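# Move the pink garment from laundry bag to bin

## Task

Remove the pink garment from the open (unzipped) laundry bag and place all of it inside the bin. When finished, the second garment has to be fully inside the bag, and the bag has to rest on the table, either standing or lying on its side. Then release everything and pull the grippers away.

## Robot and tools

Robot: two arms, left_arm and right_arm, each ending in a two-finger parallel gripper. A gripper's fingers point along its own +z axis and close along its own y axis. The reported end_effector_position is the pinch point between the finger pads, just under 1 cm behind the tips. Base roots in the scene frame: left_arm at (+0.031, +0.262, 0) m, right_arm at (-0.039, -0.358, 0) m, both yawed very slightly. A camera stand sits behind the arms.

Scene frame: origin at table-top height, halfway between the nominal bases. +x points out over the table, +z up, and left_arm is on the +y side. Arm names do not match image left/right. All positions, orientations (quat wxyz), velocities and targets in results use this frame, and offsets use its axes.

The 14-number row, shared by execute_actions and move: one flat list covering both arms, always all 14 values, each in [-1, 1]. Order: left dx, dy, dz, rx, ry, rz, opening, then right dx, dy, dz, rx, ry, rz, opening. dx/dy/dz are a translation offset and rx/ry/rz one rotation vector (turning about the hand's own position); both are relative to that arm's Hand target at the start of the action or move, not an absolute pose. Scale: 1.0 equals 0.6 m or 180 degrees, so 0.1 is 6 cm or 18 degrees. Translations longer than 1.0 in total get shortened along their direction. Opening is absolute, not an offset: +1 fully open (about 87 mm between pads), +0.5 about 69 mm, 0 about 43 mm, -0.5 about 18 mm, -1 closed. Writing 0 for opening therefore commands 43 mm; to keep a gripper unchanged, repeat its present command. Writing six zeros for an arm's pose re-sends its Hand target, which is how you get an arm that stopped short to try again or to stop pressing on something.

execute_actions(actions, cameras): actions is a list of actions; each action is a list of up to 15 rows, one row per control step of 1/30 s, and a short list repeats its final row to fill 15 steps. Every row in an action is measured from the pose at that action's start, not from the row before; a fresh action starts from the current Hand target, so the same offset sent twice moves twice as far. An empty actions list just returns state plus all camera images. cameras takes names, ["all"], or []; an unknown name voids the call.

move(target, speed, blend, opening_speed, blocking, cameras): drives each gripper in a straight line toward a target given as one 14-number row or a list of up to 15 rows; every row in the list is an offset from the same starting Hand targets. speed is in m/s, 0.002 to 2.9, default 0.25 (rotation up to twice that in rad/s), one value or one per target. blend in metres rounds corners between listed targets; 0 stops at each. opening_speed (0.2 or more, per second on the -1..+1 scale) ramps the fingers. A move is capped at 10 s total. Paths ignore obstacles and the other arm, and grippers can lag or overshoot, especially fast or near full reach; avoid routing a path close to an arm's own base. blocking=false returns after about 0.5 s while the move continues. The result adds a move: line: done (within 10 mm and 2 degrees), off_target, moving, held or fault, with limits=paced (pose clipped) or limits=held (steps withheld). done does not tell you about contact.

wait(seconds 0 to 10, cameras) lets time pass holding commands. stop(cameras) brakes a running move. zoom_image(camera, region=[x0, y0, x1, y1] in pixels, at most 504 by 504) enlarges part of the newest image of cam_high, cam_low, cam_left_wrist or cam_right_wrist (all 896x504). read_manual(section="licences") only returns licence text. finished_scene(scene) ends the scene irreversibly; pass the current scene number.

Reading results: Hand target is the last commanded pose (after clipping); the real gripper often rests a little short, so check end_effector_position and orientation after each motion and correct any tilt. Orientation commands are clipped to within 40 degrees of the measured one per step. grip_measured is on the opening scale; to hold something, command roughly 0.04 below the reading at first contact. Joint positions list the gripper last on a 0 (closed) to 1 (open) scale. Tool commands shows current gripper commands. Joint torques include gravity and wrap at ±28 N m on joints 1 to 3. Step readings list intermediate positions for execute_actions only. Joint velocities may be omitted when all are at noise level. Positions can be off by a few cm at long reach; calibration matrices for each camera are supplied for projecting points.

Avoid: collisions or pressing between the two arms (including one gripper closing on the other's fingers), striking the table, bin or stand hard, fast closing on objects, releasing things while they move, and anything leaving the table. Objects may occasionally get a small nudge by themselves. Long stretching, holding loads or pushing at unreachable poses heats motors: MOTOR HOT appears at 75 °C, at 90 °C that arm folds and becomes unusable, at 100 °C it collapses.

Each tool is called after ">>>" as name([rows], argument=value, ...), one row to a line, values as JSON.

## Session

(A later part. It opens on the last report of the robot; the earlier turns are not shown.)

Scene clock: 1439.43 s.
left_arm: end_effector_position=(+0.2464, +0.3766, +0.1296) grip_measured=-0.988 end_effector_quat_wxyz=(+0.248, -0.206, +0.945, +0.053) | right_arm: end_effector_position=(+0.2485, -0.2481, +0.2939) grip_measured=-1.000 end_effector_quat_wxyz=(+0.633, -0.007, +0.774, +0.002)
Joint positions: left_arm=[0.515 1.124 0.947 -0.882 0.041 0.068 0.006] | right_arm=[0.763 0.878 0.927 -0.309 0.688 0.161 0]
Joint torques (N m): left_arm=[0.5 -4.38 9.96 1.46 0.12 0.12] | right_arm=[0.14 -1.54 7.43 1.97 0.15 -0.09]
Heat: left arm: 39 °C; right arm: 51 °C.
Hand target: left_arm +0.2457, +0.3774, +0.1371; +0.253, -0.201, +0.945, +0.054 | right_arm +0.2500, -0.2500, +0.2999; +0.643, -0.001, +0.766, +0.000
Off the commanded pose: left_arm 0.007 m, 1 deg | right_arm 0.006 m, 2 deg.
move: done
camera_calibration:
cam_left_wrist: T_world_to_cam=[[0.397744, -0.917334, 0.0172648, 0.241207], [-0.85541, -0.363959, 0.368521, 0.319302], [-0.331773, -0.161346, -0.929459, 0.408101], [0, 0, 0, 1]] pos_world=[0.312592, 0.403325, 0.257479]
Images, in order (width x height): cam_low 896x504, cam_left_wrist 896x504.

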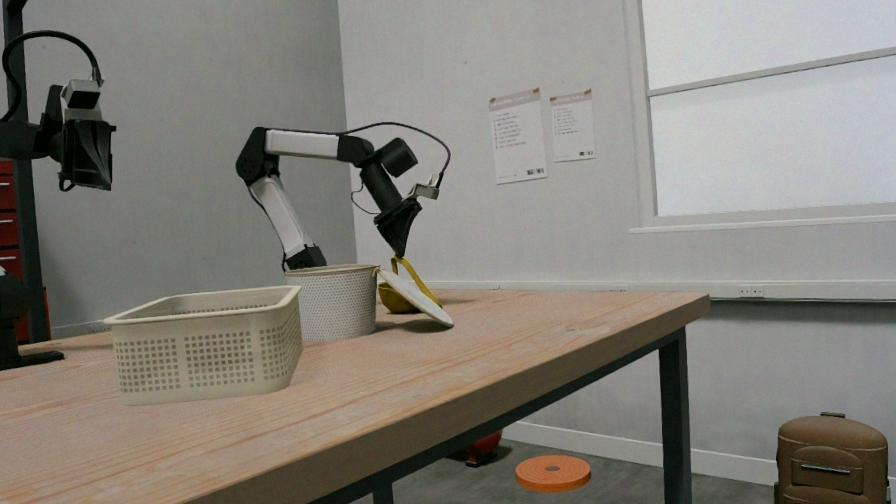

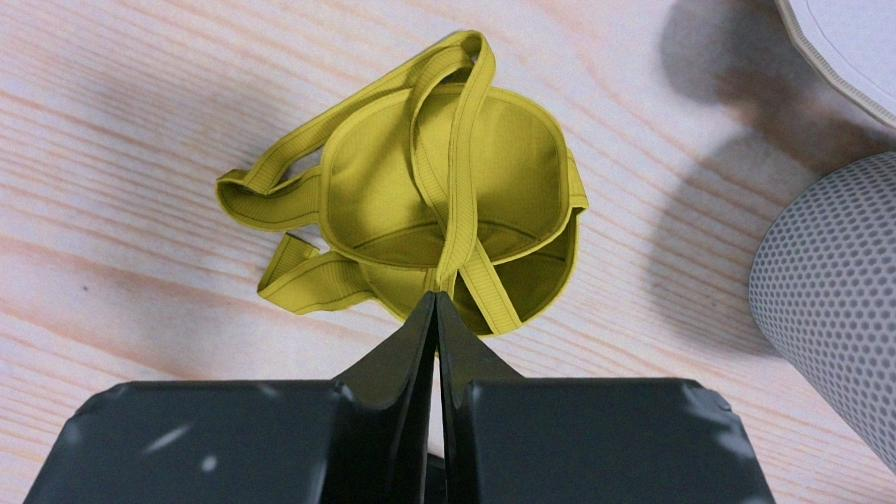

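>>> move(target=[0.005, -0.02, 0.275, 0, 0, 0, -1.0, 0, 0, 0, 0, 0, 0, -1.0], speed=0.1, cameras=["cam_left_wrist", "cam_low"])

Scene clock: 1447.83 s.
left_arm: end_effector_position=(+0.2497, +0.3654, +0.2998) grip_measured=-0.988 end_effector_quat_wxyz=(+0.256, -0.196, +0.945, +0.050) | right_arm: end_effector_position=(+0.2485, -0.2481, +0.2939) grip_measured=-1.000 end_effector_quat_wxyz=(+0.633, -0.007, +0.774, +0.002)
Joint positions: left_arm=[0.464 1.347 1.822 -1.517 0.029 0.039 0.006] | right_arm=[0.763 0.878 0.927 -0.309 0.688 0.161 0]
Joint torques (N m): left_arm=[-0.5 -3.36 8.17 1.52 -0.09 -0.15] | right_arm=[0.13 -1.54 7.43 1.97 0.15 -0.09]
Heat: left arm: 38 °C; right arm: 51 °C.
Hand target: left_arm +0.2487, +0.3655, +0.3020; +0.253, -0.201, +0.945, +0.054 | right_arm +0.2500, -0.2500, +0.2999; +0.643, -0.001, +0.766, +0.000
Off the commanded pose: left_arm 0.002 m, 1 deg | right_arm 0.006 m, 2 deg.
move: done
camera_calibration:
cam_left_wrist: T_world_to_cam=[[0.378708, -0.9253, 0.0200053, 0.233476], [-0.868119, -0.347645, 0.354277, 0.256796], [-0.320858, -0.151535, -0.934926, 0.56084], [0, 0, 0, 1]] pos_world=[0.31446, 0.390296, 0.428696]
Images, in order (width x height): cam_low 896x504, cam_left_wrist 896x504.

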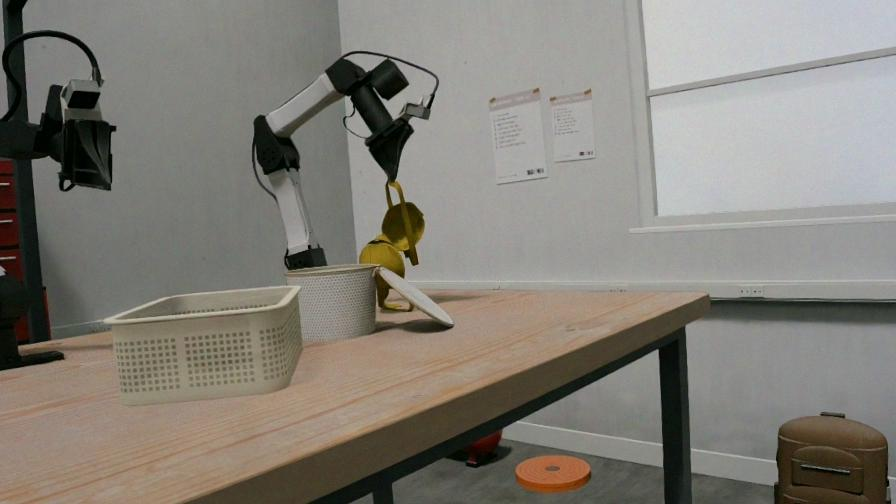

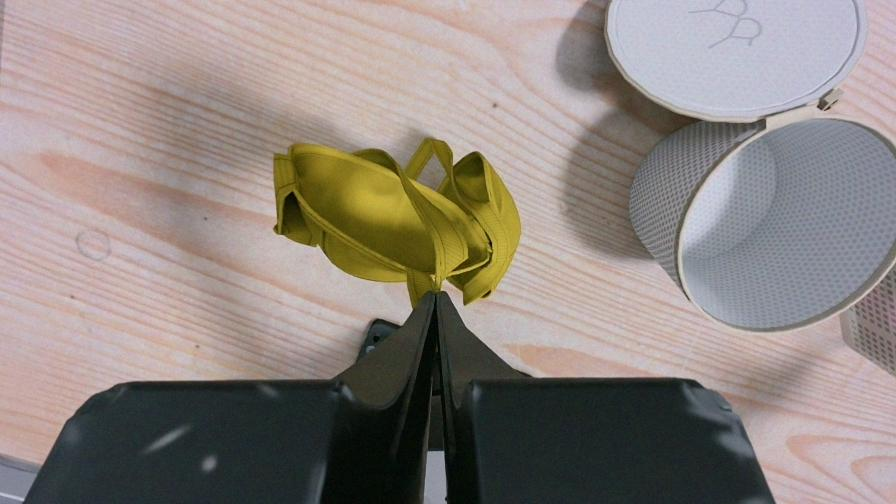

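>>> move([
  [0.1522, -0.0092, 0.1967, 0.0697, -0.1816, -0.0323, -1.0, 0, 0, 0, 0, 0, 0, -1.0],
  [0.2022, -0.1725, 0.28, 0.0582, -0.2736, -0.1247, -1.0, 0, 0, 0, 0, 0, 0, -1.0],
  [0.1188, -0.4292, 0.28, -0.01, -0.2868, -0.2698, -1.0, 0, 0, 0, 0, 0, 0, -1.0],
], speed=0.17, blend=0.04, cameras=["cam_high", "cam_low", "cam_left_wrist", "cam_right_wrist"])

Scene clock: 1489.27 s.
left_arm: end_effector_position=(+0.3177, +0.1090, +0.4694) grip_measured=-0.989 end_effector_quat_wxyz=(+0.620, +0.187, +0.746, -0.157) | right_arm: end_effector_position=(+0.2485, -0.2481, +0.2939) grip_measured=-1.000 end_effector_quat_wxyz=(+0.633, -0.007, +0.774, +0.002)
Joint positions: left_arm=[-0.479 1.211 1.855 -0.827 0.007 -0.001 0.006] | right_arm=[0.763 0.878 0.927 -0.309 0.688 0.161 0]
Joint torques (N m): left_arm=[-0.51 -2.52 5.52 2.78 -0.08 -0.02] | right_arm=[0.13 -1.55 7.43 1.97 0.16 -0.09]
Motor temperatures (°C): left_arm=[22 33 34 40 24 23 24] | right_arm=[22 31 48 52 25 26 23]
Heat: left arm: 40 °C; right arm: 52 °C.
Hand target: left_arm +0.3200, +0.1079, +0.4701; +0.623, +0.185, +0.744, -0.156 | right_arm +0.2500, -0.2500, +0.2999; +0.643, -0.001, +0.766, +0.000
Off the commanded pose: left_arm 0.003 m, 1 deg | right_arm 0.006 m, 2 deg.
move: done
camera_calibration:
cam_left_wrist: T_world_to_cam=[[-0.494421, -0.869218, -0.00287314, 0.24907], [-0.763516, 0.435872, -0.476507, 0.438], [0.415441, -0.233401, -0.879166, 0.451267], [0, 0, 0, 1]] pos_world=[0.27009, 0.130911, 0.606165]
cam_right_wrist: T_world_to_cam=[[0.0248379, -0.999679, -0.00490971, -0.249128], [-0.869481, -0.0191789, -0.493594, 0.37831], [0.493341, 0.0165288, -0.869679, 0.28088], [0, 0, 0, 1]] pos_world=[0.196552, -0.246435, 0.429783]

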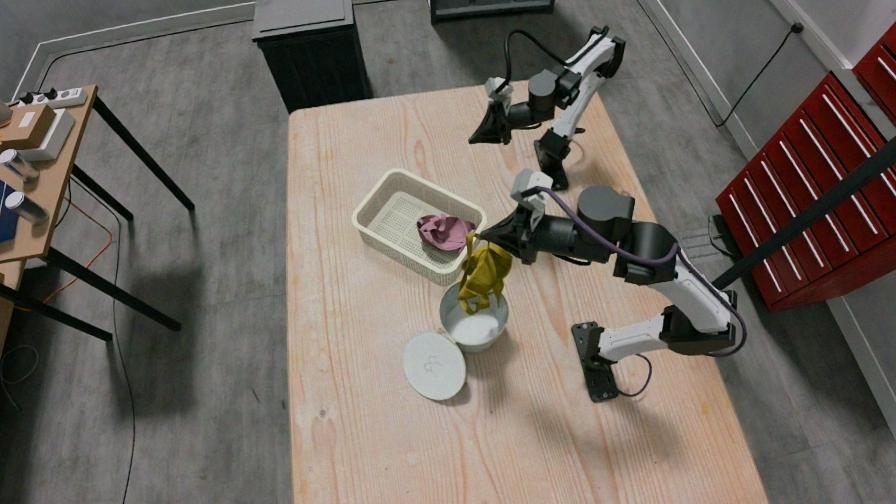

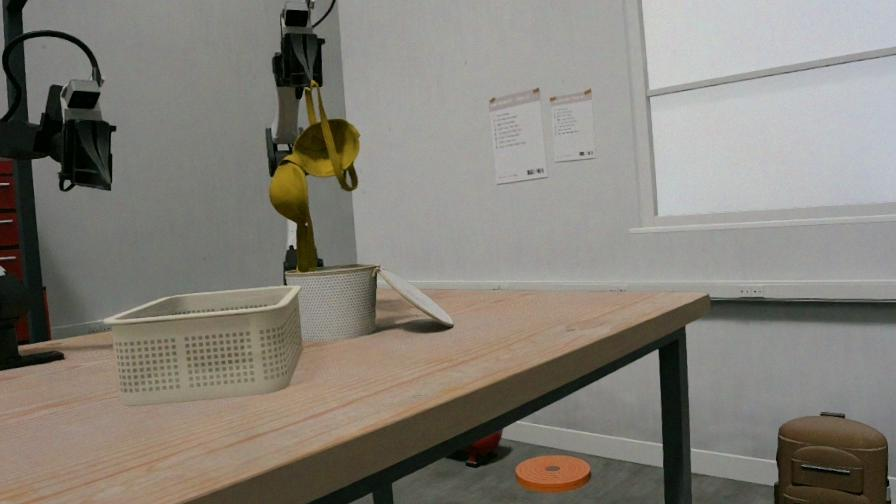

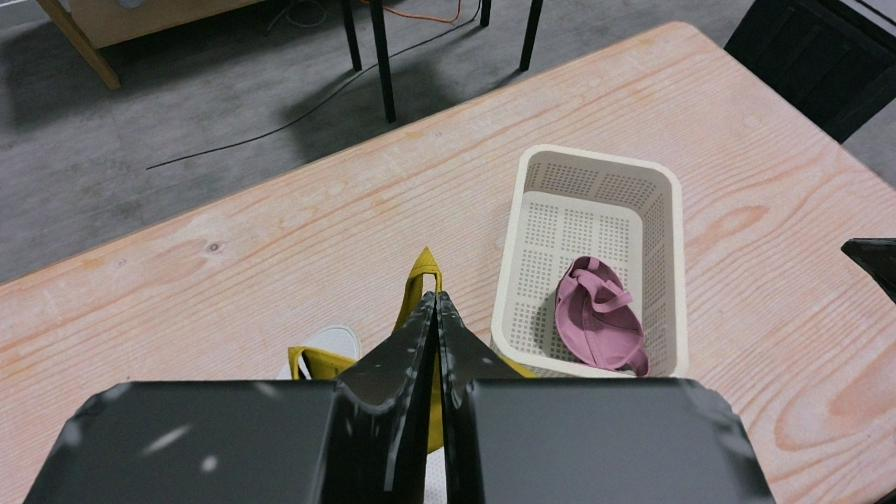

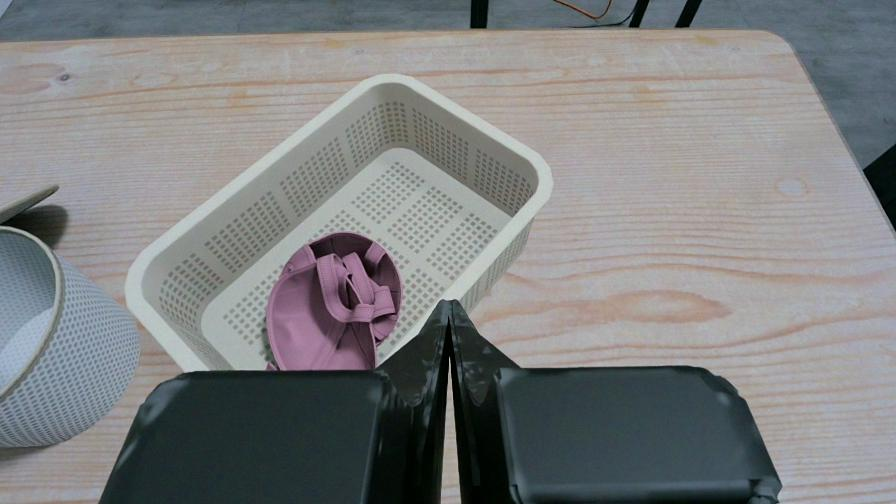

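>>> move(target=[0.0217, 0.0235, -0.25, 0.0, 0.0, 0.0, -1.0, 0, 0, 0, 0, 0, 0, -1.0], speed=0.12, cameras=["cam_high", "cam_low", "cam_left_wrist"])

Scene clock: 1501.87 s.
left_arm: end_effector_position=(+0.3337, +0.1216, +0.3190) grip_measured=-0.989 end_effector_quat_wxyz=(+0.618, +0.179, +0.750, -0.155) | right_arm: end_effector_position=(+0.2485, -0.2481, +0.2939) grip_measured=-1.000 end_effector_quat_wxyz=(+0.633, -0.007, +0.774, +0.002)
Joint positions: left_arm=[-0.379 0.915 1.015 -0.291 0.091 0.005 0.006] | right_arm=[0.763 0.878 0.927 -0.309 0.688 0.161 0]
Joint torques (N m): left_arm=[0.51 -3.03 6.98 2.8 0.19 0.12] | right_arm=[0.13 -1.54 7.45 1.97 0.16 -0.09]
Heat: left arm: 44 °C; right arm: 52 °C.
Hand target: left_arm +0.3330, +0.1220, +0.3200; +0.623, +0.185, +0.744, -0.156 | right_arm +0.2500, -0.2500, +0.2999; +0.643, -0.001, +0.766, +0.000
Off the commanded pose: left_arm 0.001 m, 1 deg | right_arm 0.006 m, 2 deg.
move: done
camera_calibration:
cam_left_wrist: T_world_to_cam=[[-0.480794, -0.876803, 0.00727576, 0.260686], [-0.775272, 0.421214, -0.470671, 0.37684], [0.409621, -0.231937, -0.882279, 0.318045], [0, 0, 0, 1]] pos_world=[0.287212, 0.143607, 0.456075]
Images, in order (width x height): cam_high 896x504, cam_low 896x504, cam_left_wrist 896x504.

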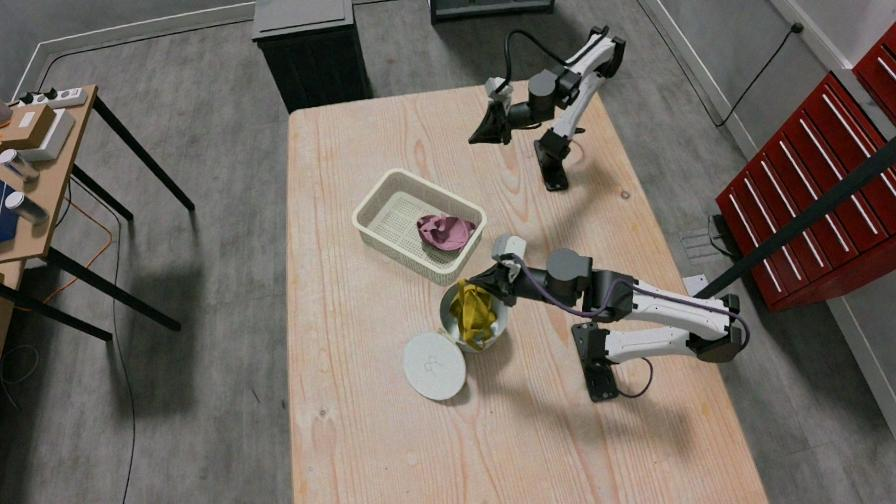

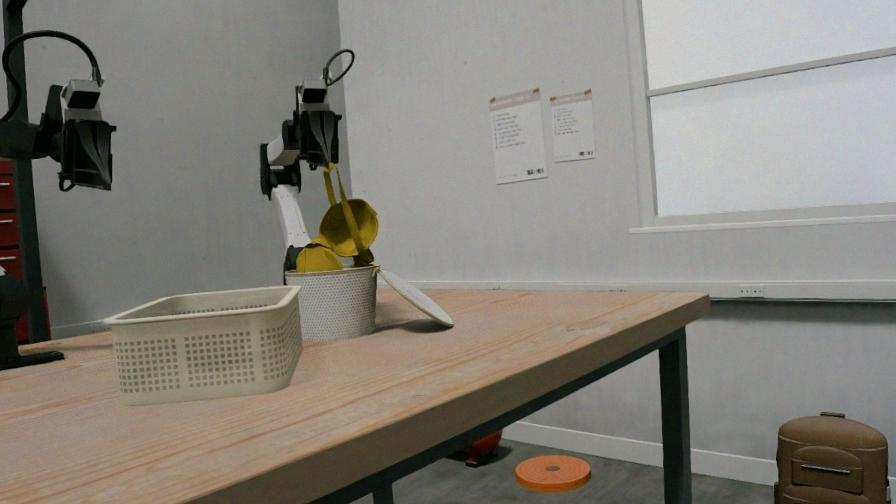

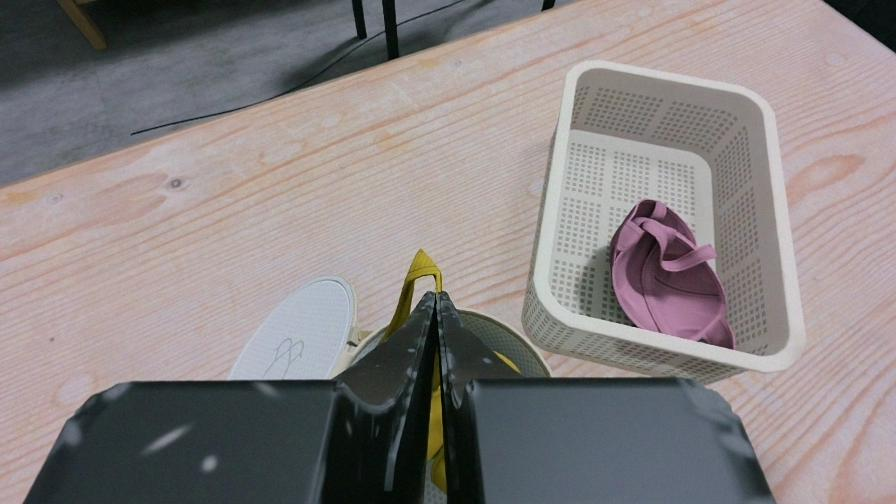

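>>> move([
  [-0.005, -0.005, -0.2, 0.0913, 0.1717, 0, -1.0, 0, 0, 0, 0, 0, 0, -1.0],
  [-0.0133, -0.0133, -0.3167, 0.1304, 0.2453, 0, -1.0, 0, 0, 0, 0, 0, 0, -1.0],
  [-0.0133, -0.0167, -0.4, 0.1513, 0.2845, 0, -1.0, 0, 0, 0, 0, 0, 0, -1.0],
], speed=[0.15, 0.15, 0.1], blend=0.02, cameras=["cam_high", "cam_low", "cam_left_wrist"])

Scene clock: 1514.57 s.
left_arm: end_effector_position=(+0.3214, +0.1138, +0.0794) grip_measured=-0.989 end_effector_quat_wxyz=(+0.182, +0.241, +0.952, -0.051) | right_arm: end_effector_position=(+0.2485, -0.2481, +0.2940) grip_measured=-1.000 end_effector_quat_wxyz=(+0.633, -0.007, +0.774, +0.002)
Joint positions: left_arm=[-0.457 1.589 1.146 -0.747 0.02 0.026 0.006] | right_arm=[0.763 0.878 0.927 -0.309 0.688 0.161 0]
Joint torques (N m): left_arm=[-0.53 -7.05 8.96 1.43 -0.1 -0.12] | right_arm=[0.13 -1.55 7.43 1.97 0.15 -0.09]
Heat: left arm: 44 °C; right arm: 52 °C.
Hand target: left_arm +0.3251, +0.1121, +0.0800; +0.185, +0.237, +0.953, -0.046 | right_arm +0.2500, -0.2499, +0.2999; +0.643, -0.001, +0.766, +0.000
Off the commanded pose: left_arm 0.004 m, 1 deg | right_arm 0.006 m, 2 deg.
move: done
camera_calibration:
cam_left_wrist: T_world_to_cam=[[-0.491113, -0.870716, 0.025728, 0.250822], [-0.753756, 0.439578, 0.488491, 0.172715], [-0.436646, 0.220512, -0.87219, 0.329682], [0, 0, 0, 1]] pos_world=[0.397322, 0.0697746, 0.196722]
Images, in order (width x height): cam_high 896x504, cam_low 896x504, cam_left_wrist 896x504.

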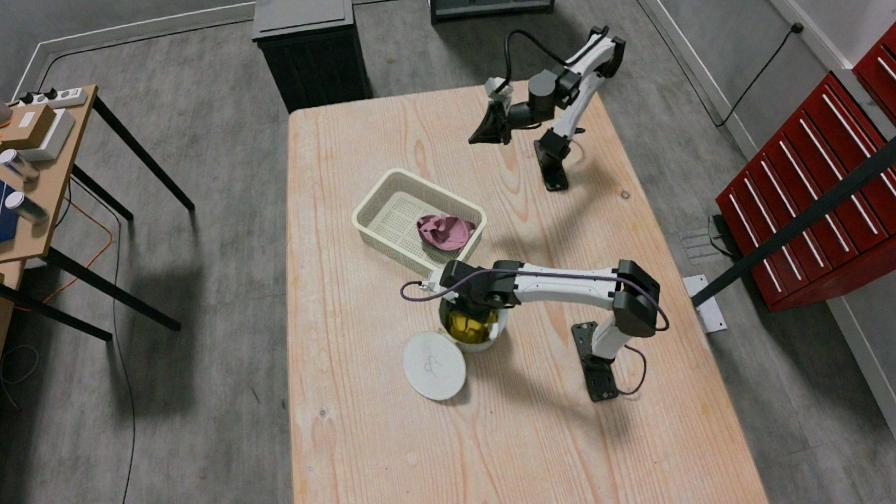

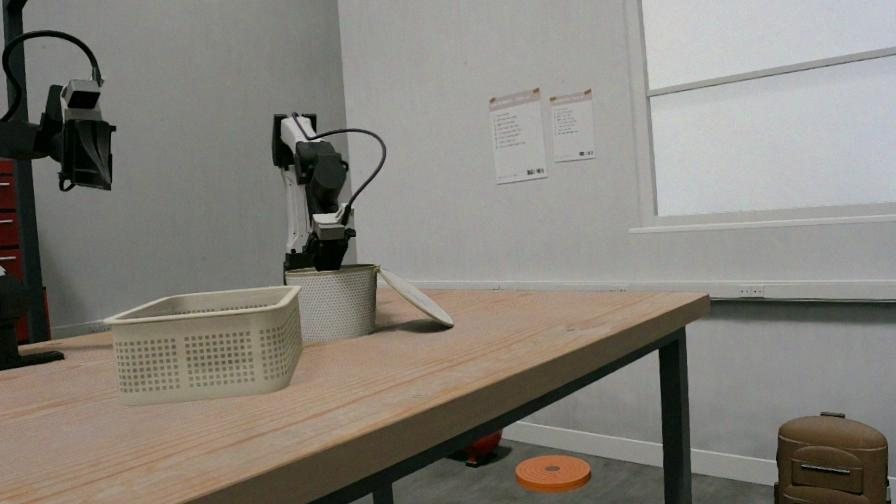

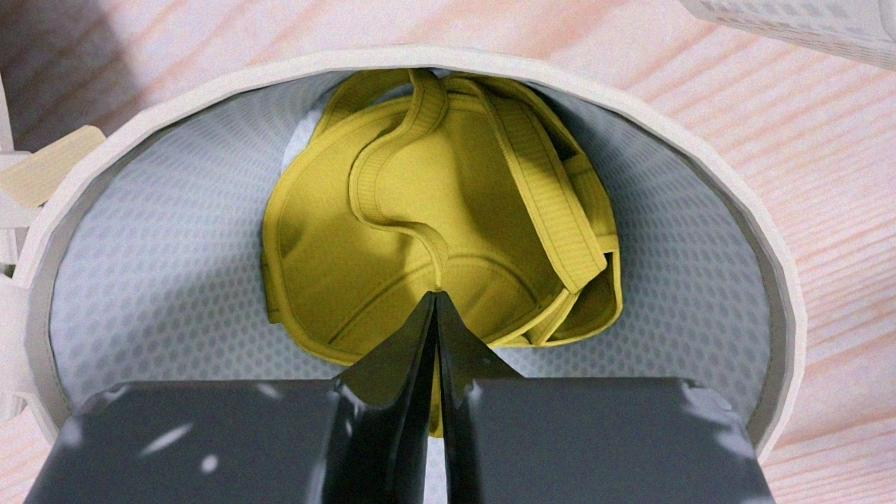

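>>> move([
  [0, 0, 0, 0, 0, 0, -0.3, 0, 0, 0, 0, 0, 0, -1.0],
  [0, 0, 0.2, 0, 0, 0, -0.3, 0, 0, 0, 0, 0, 0, -1.0],
  [-0.05, 0.02, 0.3667, -0.0522, -0.0981, 0, -0.3, 0, 0, 0, 0, 0, 0, -1.0],
], speed=[0.1, 0.1, 0.2], blend=[0, 0.02, 0], opening_speed=0.8, cameras=["cam_high", "cam_low", "cam_left_wrist", "cam_right_wrist"])

Scene clock: 1522.93 s.
left_arm: end_effector_position=(+0.2972, +0.1229, +0.2957) grip_measured=-0.300 end_effector_quat_wxyz=(+0.345, +0.231, +0.905, -0.089) | right_arm: end_effector_position=(+0.2485, -0.2481, +0.2940) grip_measured=-1.000 end_effector_quat_wxyz=(+0.633, -0.007, +0.774, +0.002)
Joint positions: left_arm=[-0.465 1.323 1.672 -1.191 0.02 0.019 0.35] | right_arm=[0.763 0.878 0.927 -0.309 0.688 0.161 0]
Joint torques (N m): left_arm=[-0.51 -5.07 8.73 1.91 -0.1 -0.14] | right_arm=[0.14 -1.55 7.43 1.97 0.15 -0.09]
Heat: left arm: 42 °C; right arm: 52 °C.
Hand target: left_arm +0.2950, +0.1241, +0.3002; +0.347, +0.225, +0.906, -0.087 | right_arm +0.2500, -0.2499, +0.2999; +0.643, -0.001, +0.766, +0.000
Off the commanded pose: left_arm 0.005 m, 1 deg | right_arm 0.006 m, 2 deg.
move: done
camera_calibration:
cam_left_wrist: T_world_to_cam=[[-0.498552, -0.866771, 0.0124364, 0.246957], [-0.854411, 0.493765, 0.161796, 0.164585], [-0.14638, 0.0700377, -0.986746, 0.471804], [0, 0, 0, 1]] pos_world=[0.332807, 0.0997448, 0.43585]
cam_right_wrist: T_world_to_cam=[[0.0248498, -0.999678, -0.00512685, -0.249033], [-0.869371, -0.0190782, -0.493792, 0.378361], [0.493535, 0.0167278, -0.869565, 0.280978], [0, 0, 0, 1]] pos_world=[0.196452, -0.246435, 0.429884]

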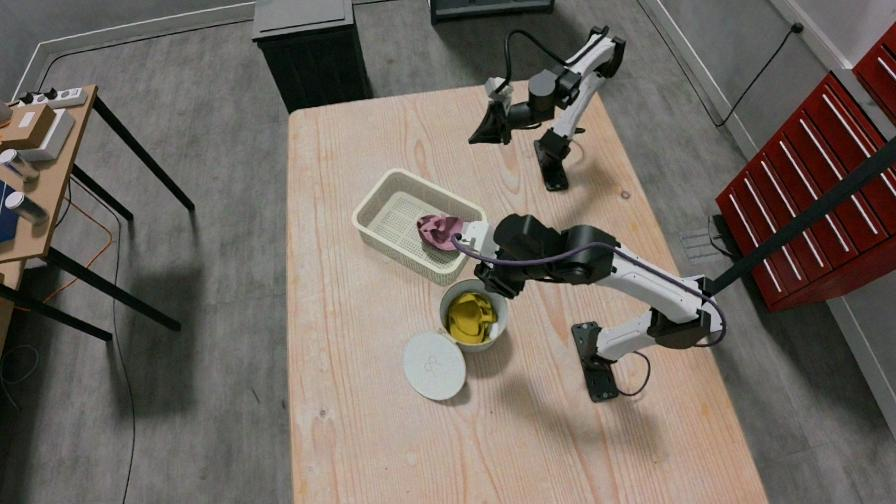

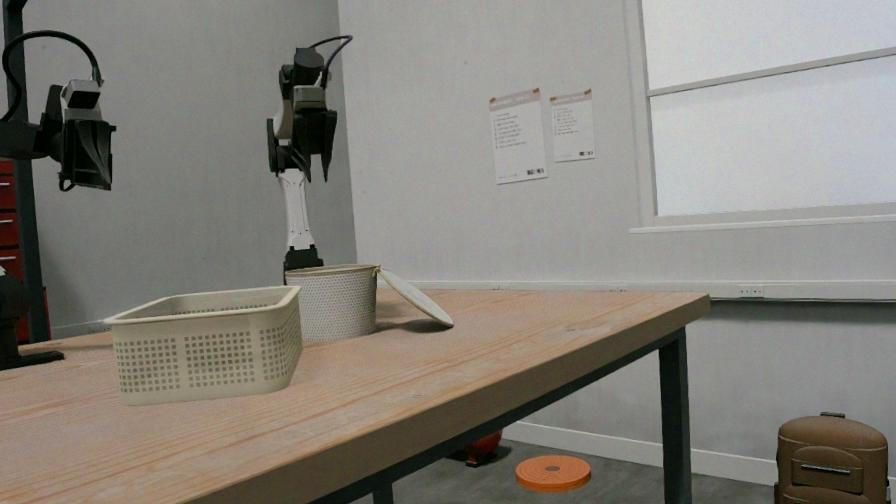

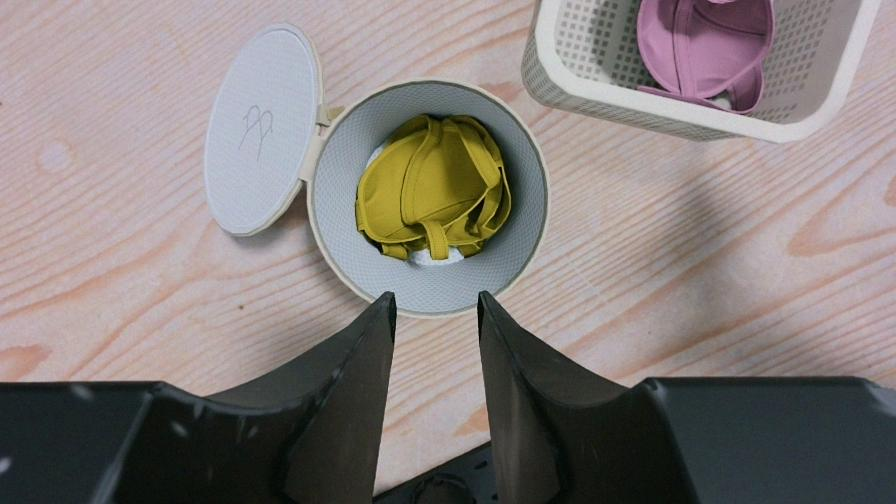

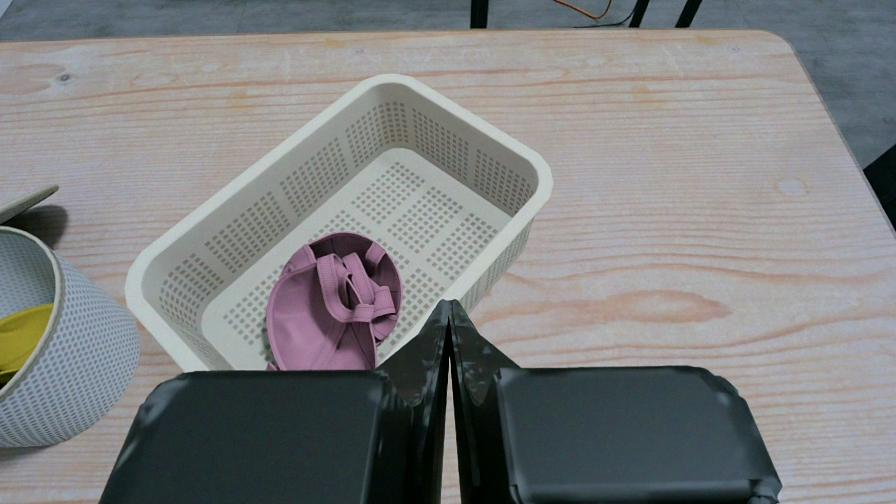

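>>> move(target=[-0.0083, 0.2933, 0, 0, 0, 0.2, -0.3, 0, 0, 0, 0, 0, 0, -1.0], speed=0.3, cameras=["cam_high"])

Scene clock: 1527.67 s.
left_arm: end_effector_position=(+0.2960, +0.3009, +0.3057) grip_measured=-0.300 end_effector_quat_wxyz=(+0.369, -0.071, +0.926, +0.028) | right_arm: end_effector_position=(+0.2485, -0.2481, +0.2940) grip_measured=-1.000 end_effector_quat_wxyz=(+0.633, -0.007, +0.774, +0.002)
Joint positions: left_arm=[0.151 1.211 1.631 -1.232 -0.006 -0.007 0.35] | right_arm=[0.763 0.878 0.927 -0.309 0.688 0.161 0]
Joint torques (N m): left_arm=[0.47 -3.88 5.63 1.89 0.16 0.12] | right_arm=[0.13 -1.55 7.45 1.97 0.15 -0.09]
Heat: left arm: 42 °C; right arm: 52 °C.
Hand target: left_arm +0.2901, +0.3001, +0.3001; +0.357, -0.066, +0.931, +0.025 | right_arm +0.2500, -0.2499, +0.2999; +0.643, -0.001, +0.766, +0.000
Off the commanded pose: left_arm 0.008 m, 2 deg | right_arm 0.006 m, 2 deg.
move: done
Images, in order (width x height): cam_high 896x504.

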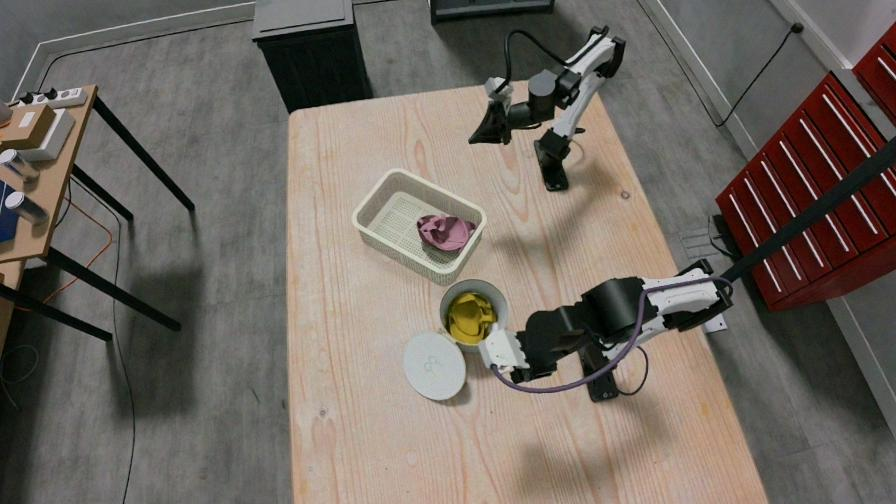

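>>> finished_scene(scene=1)

The scene is finished: the task was done.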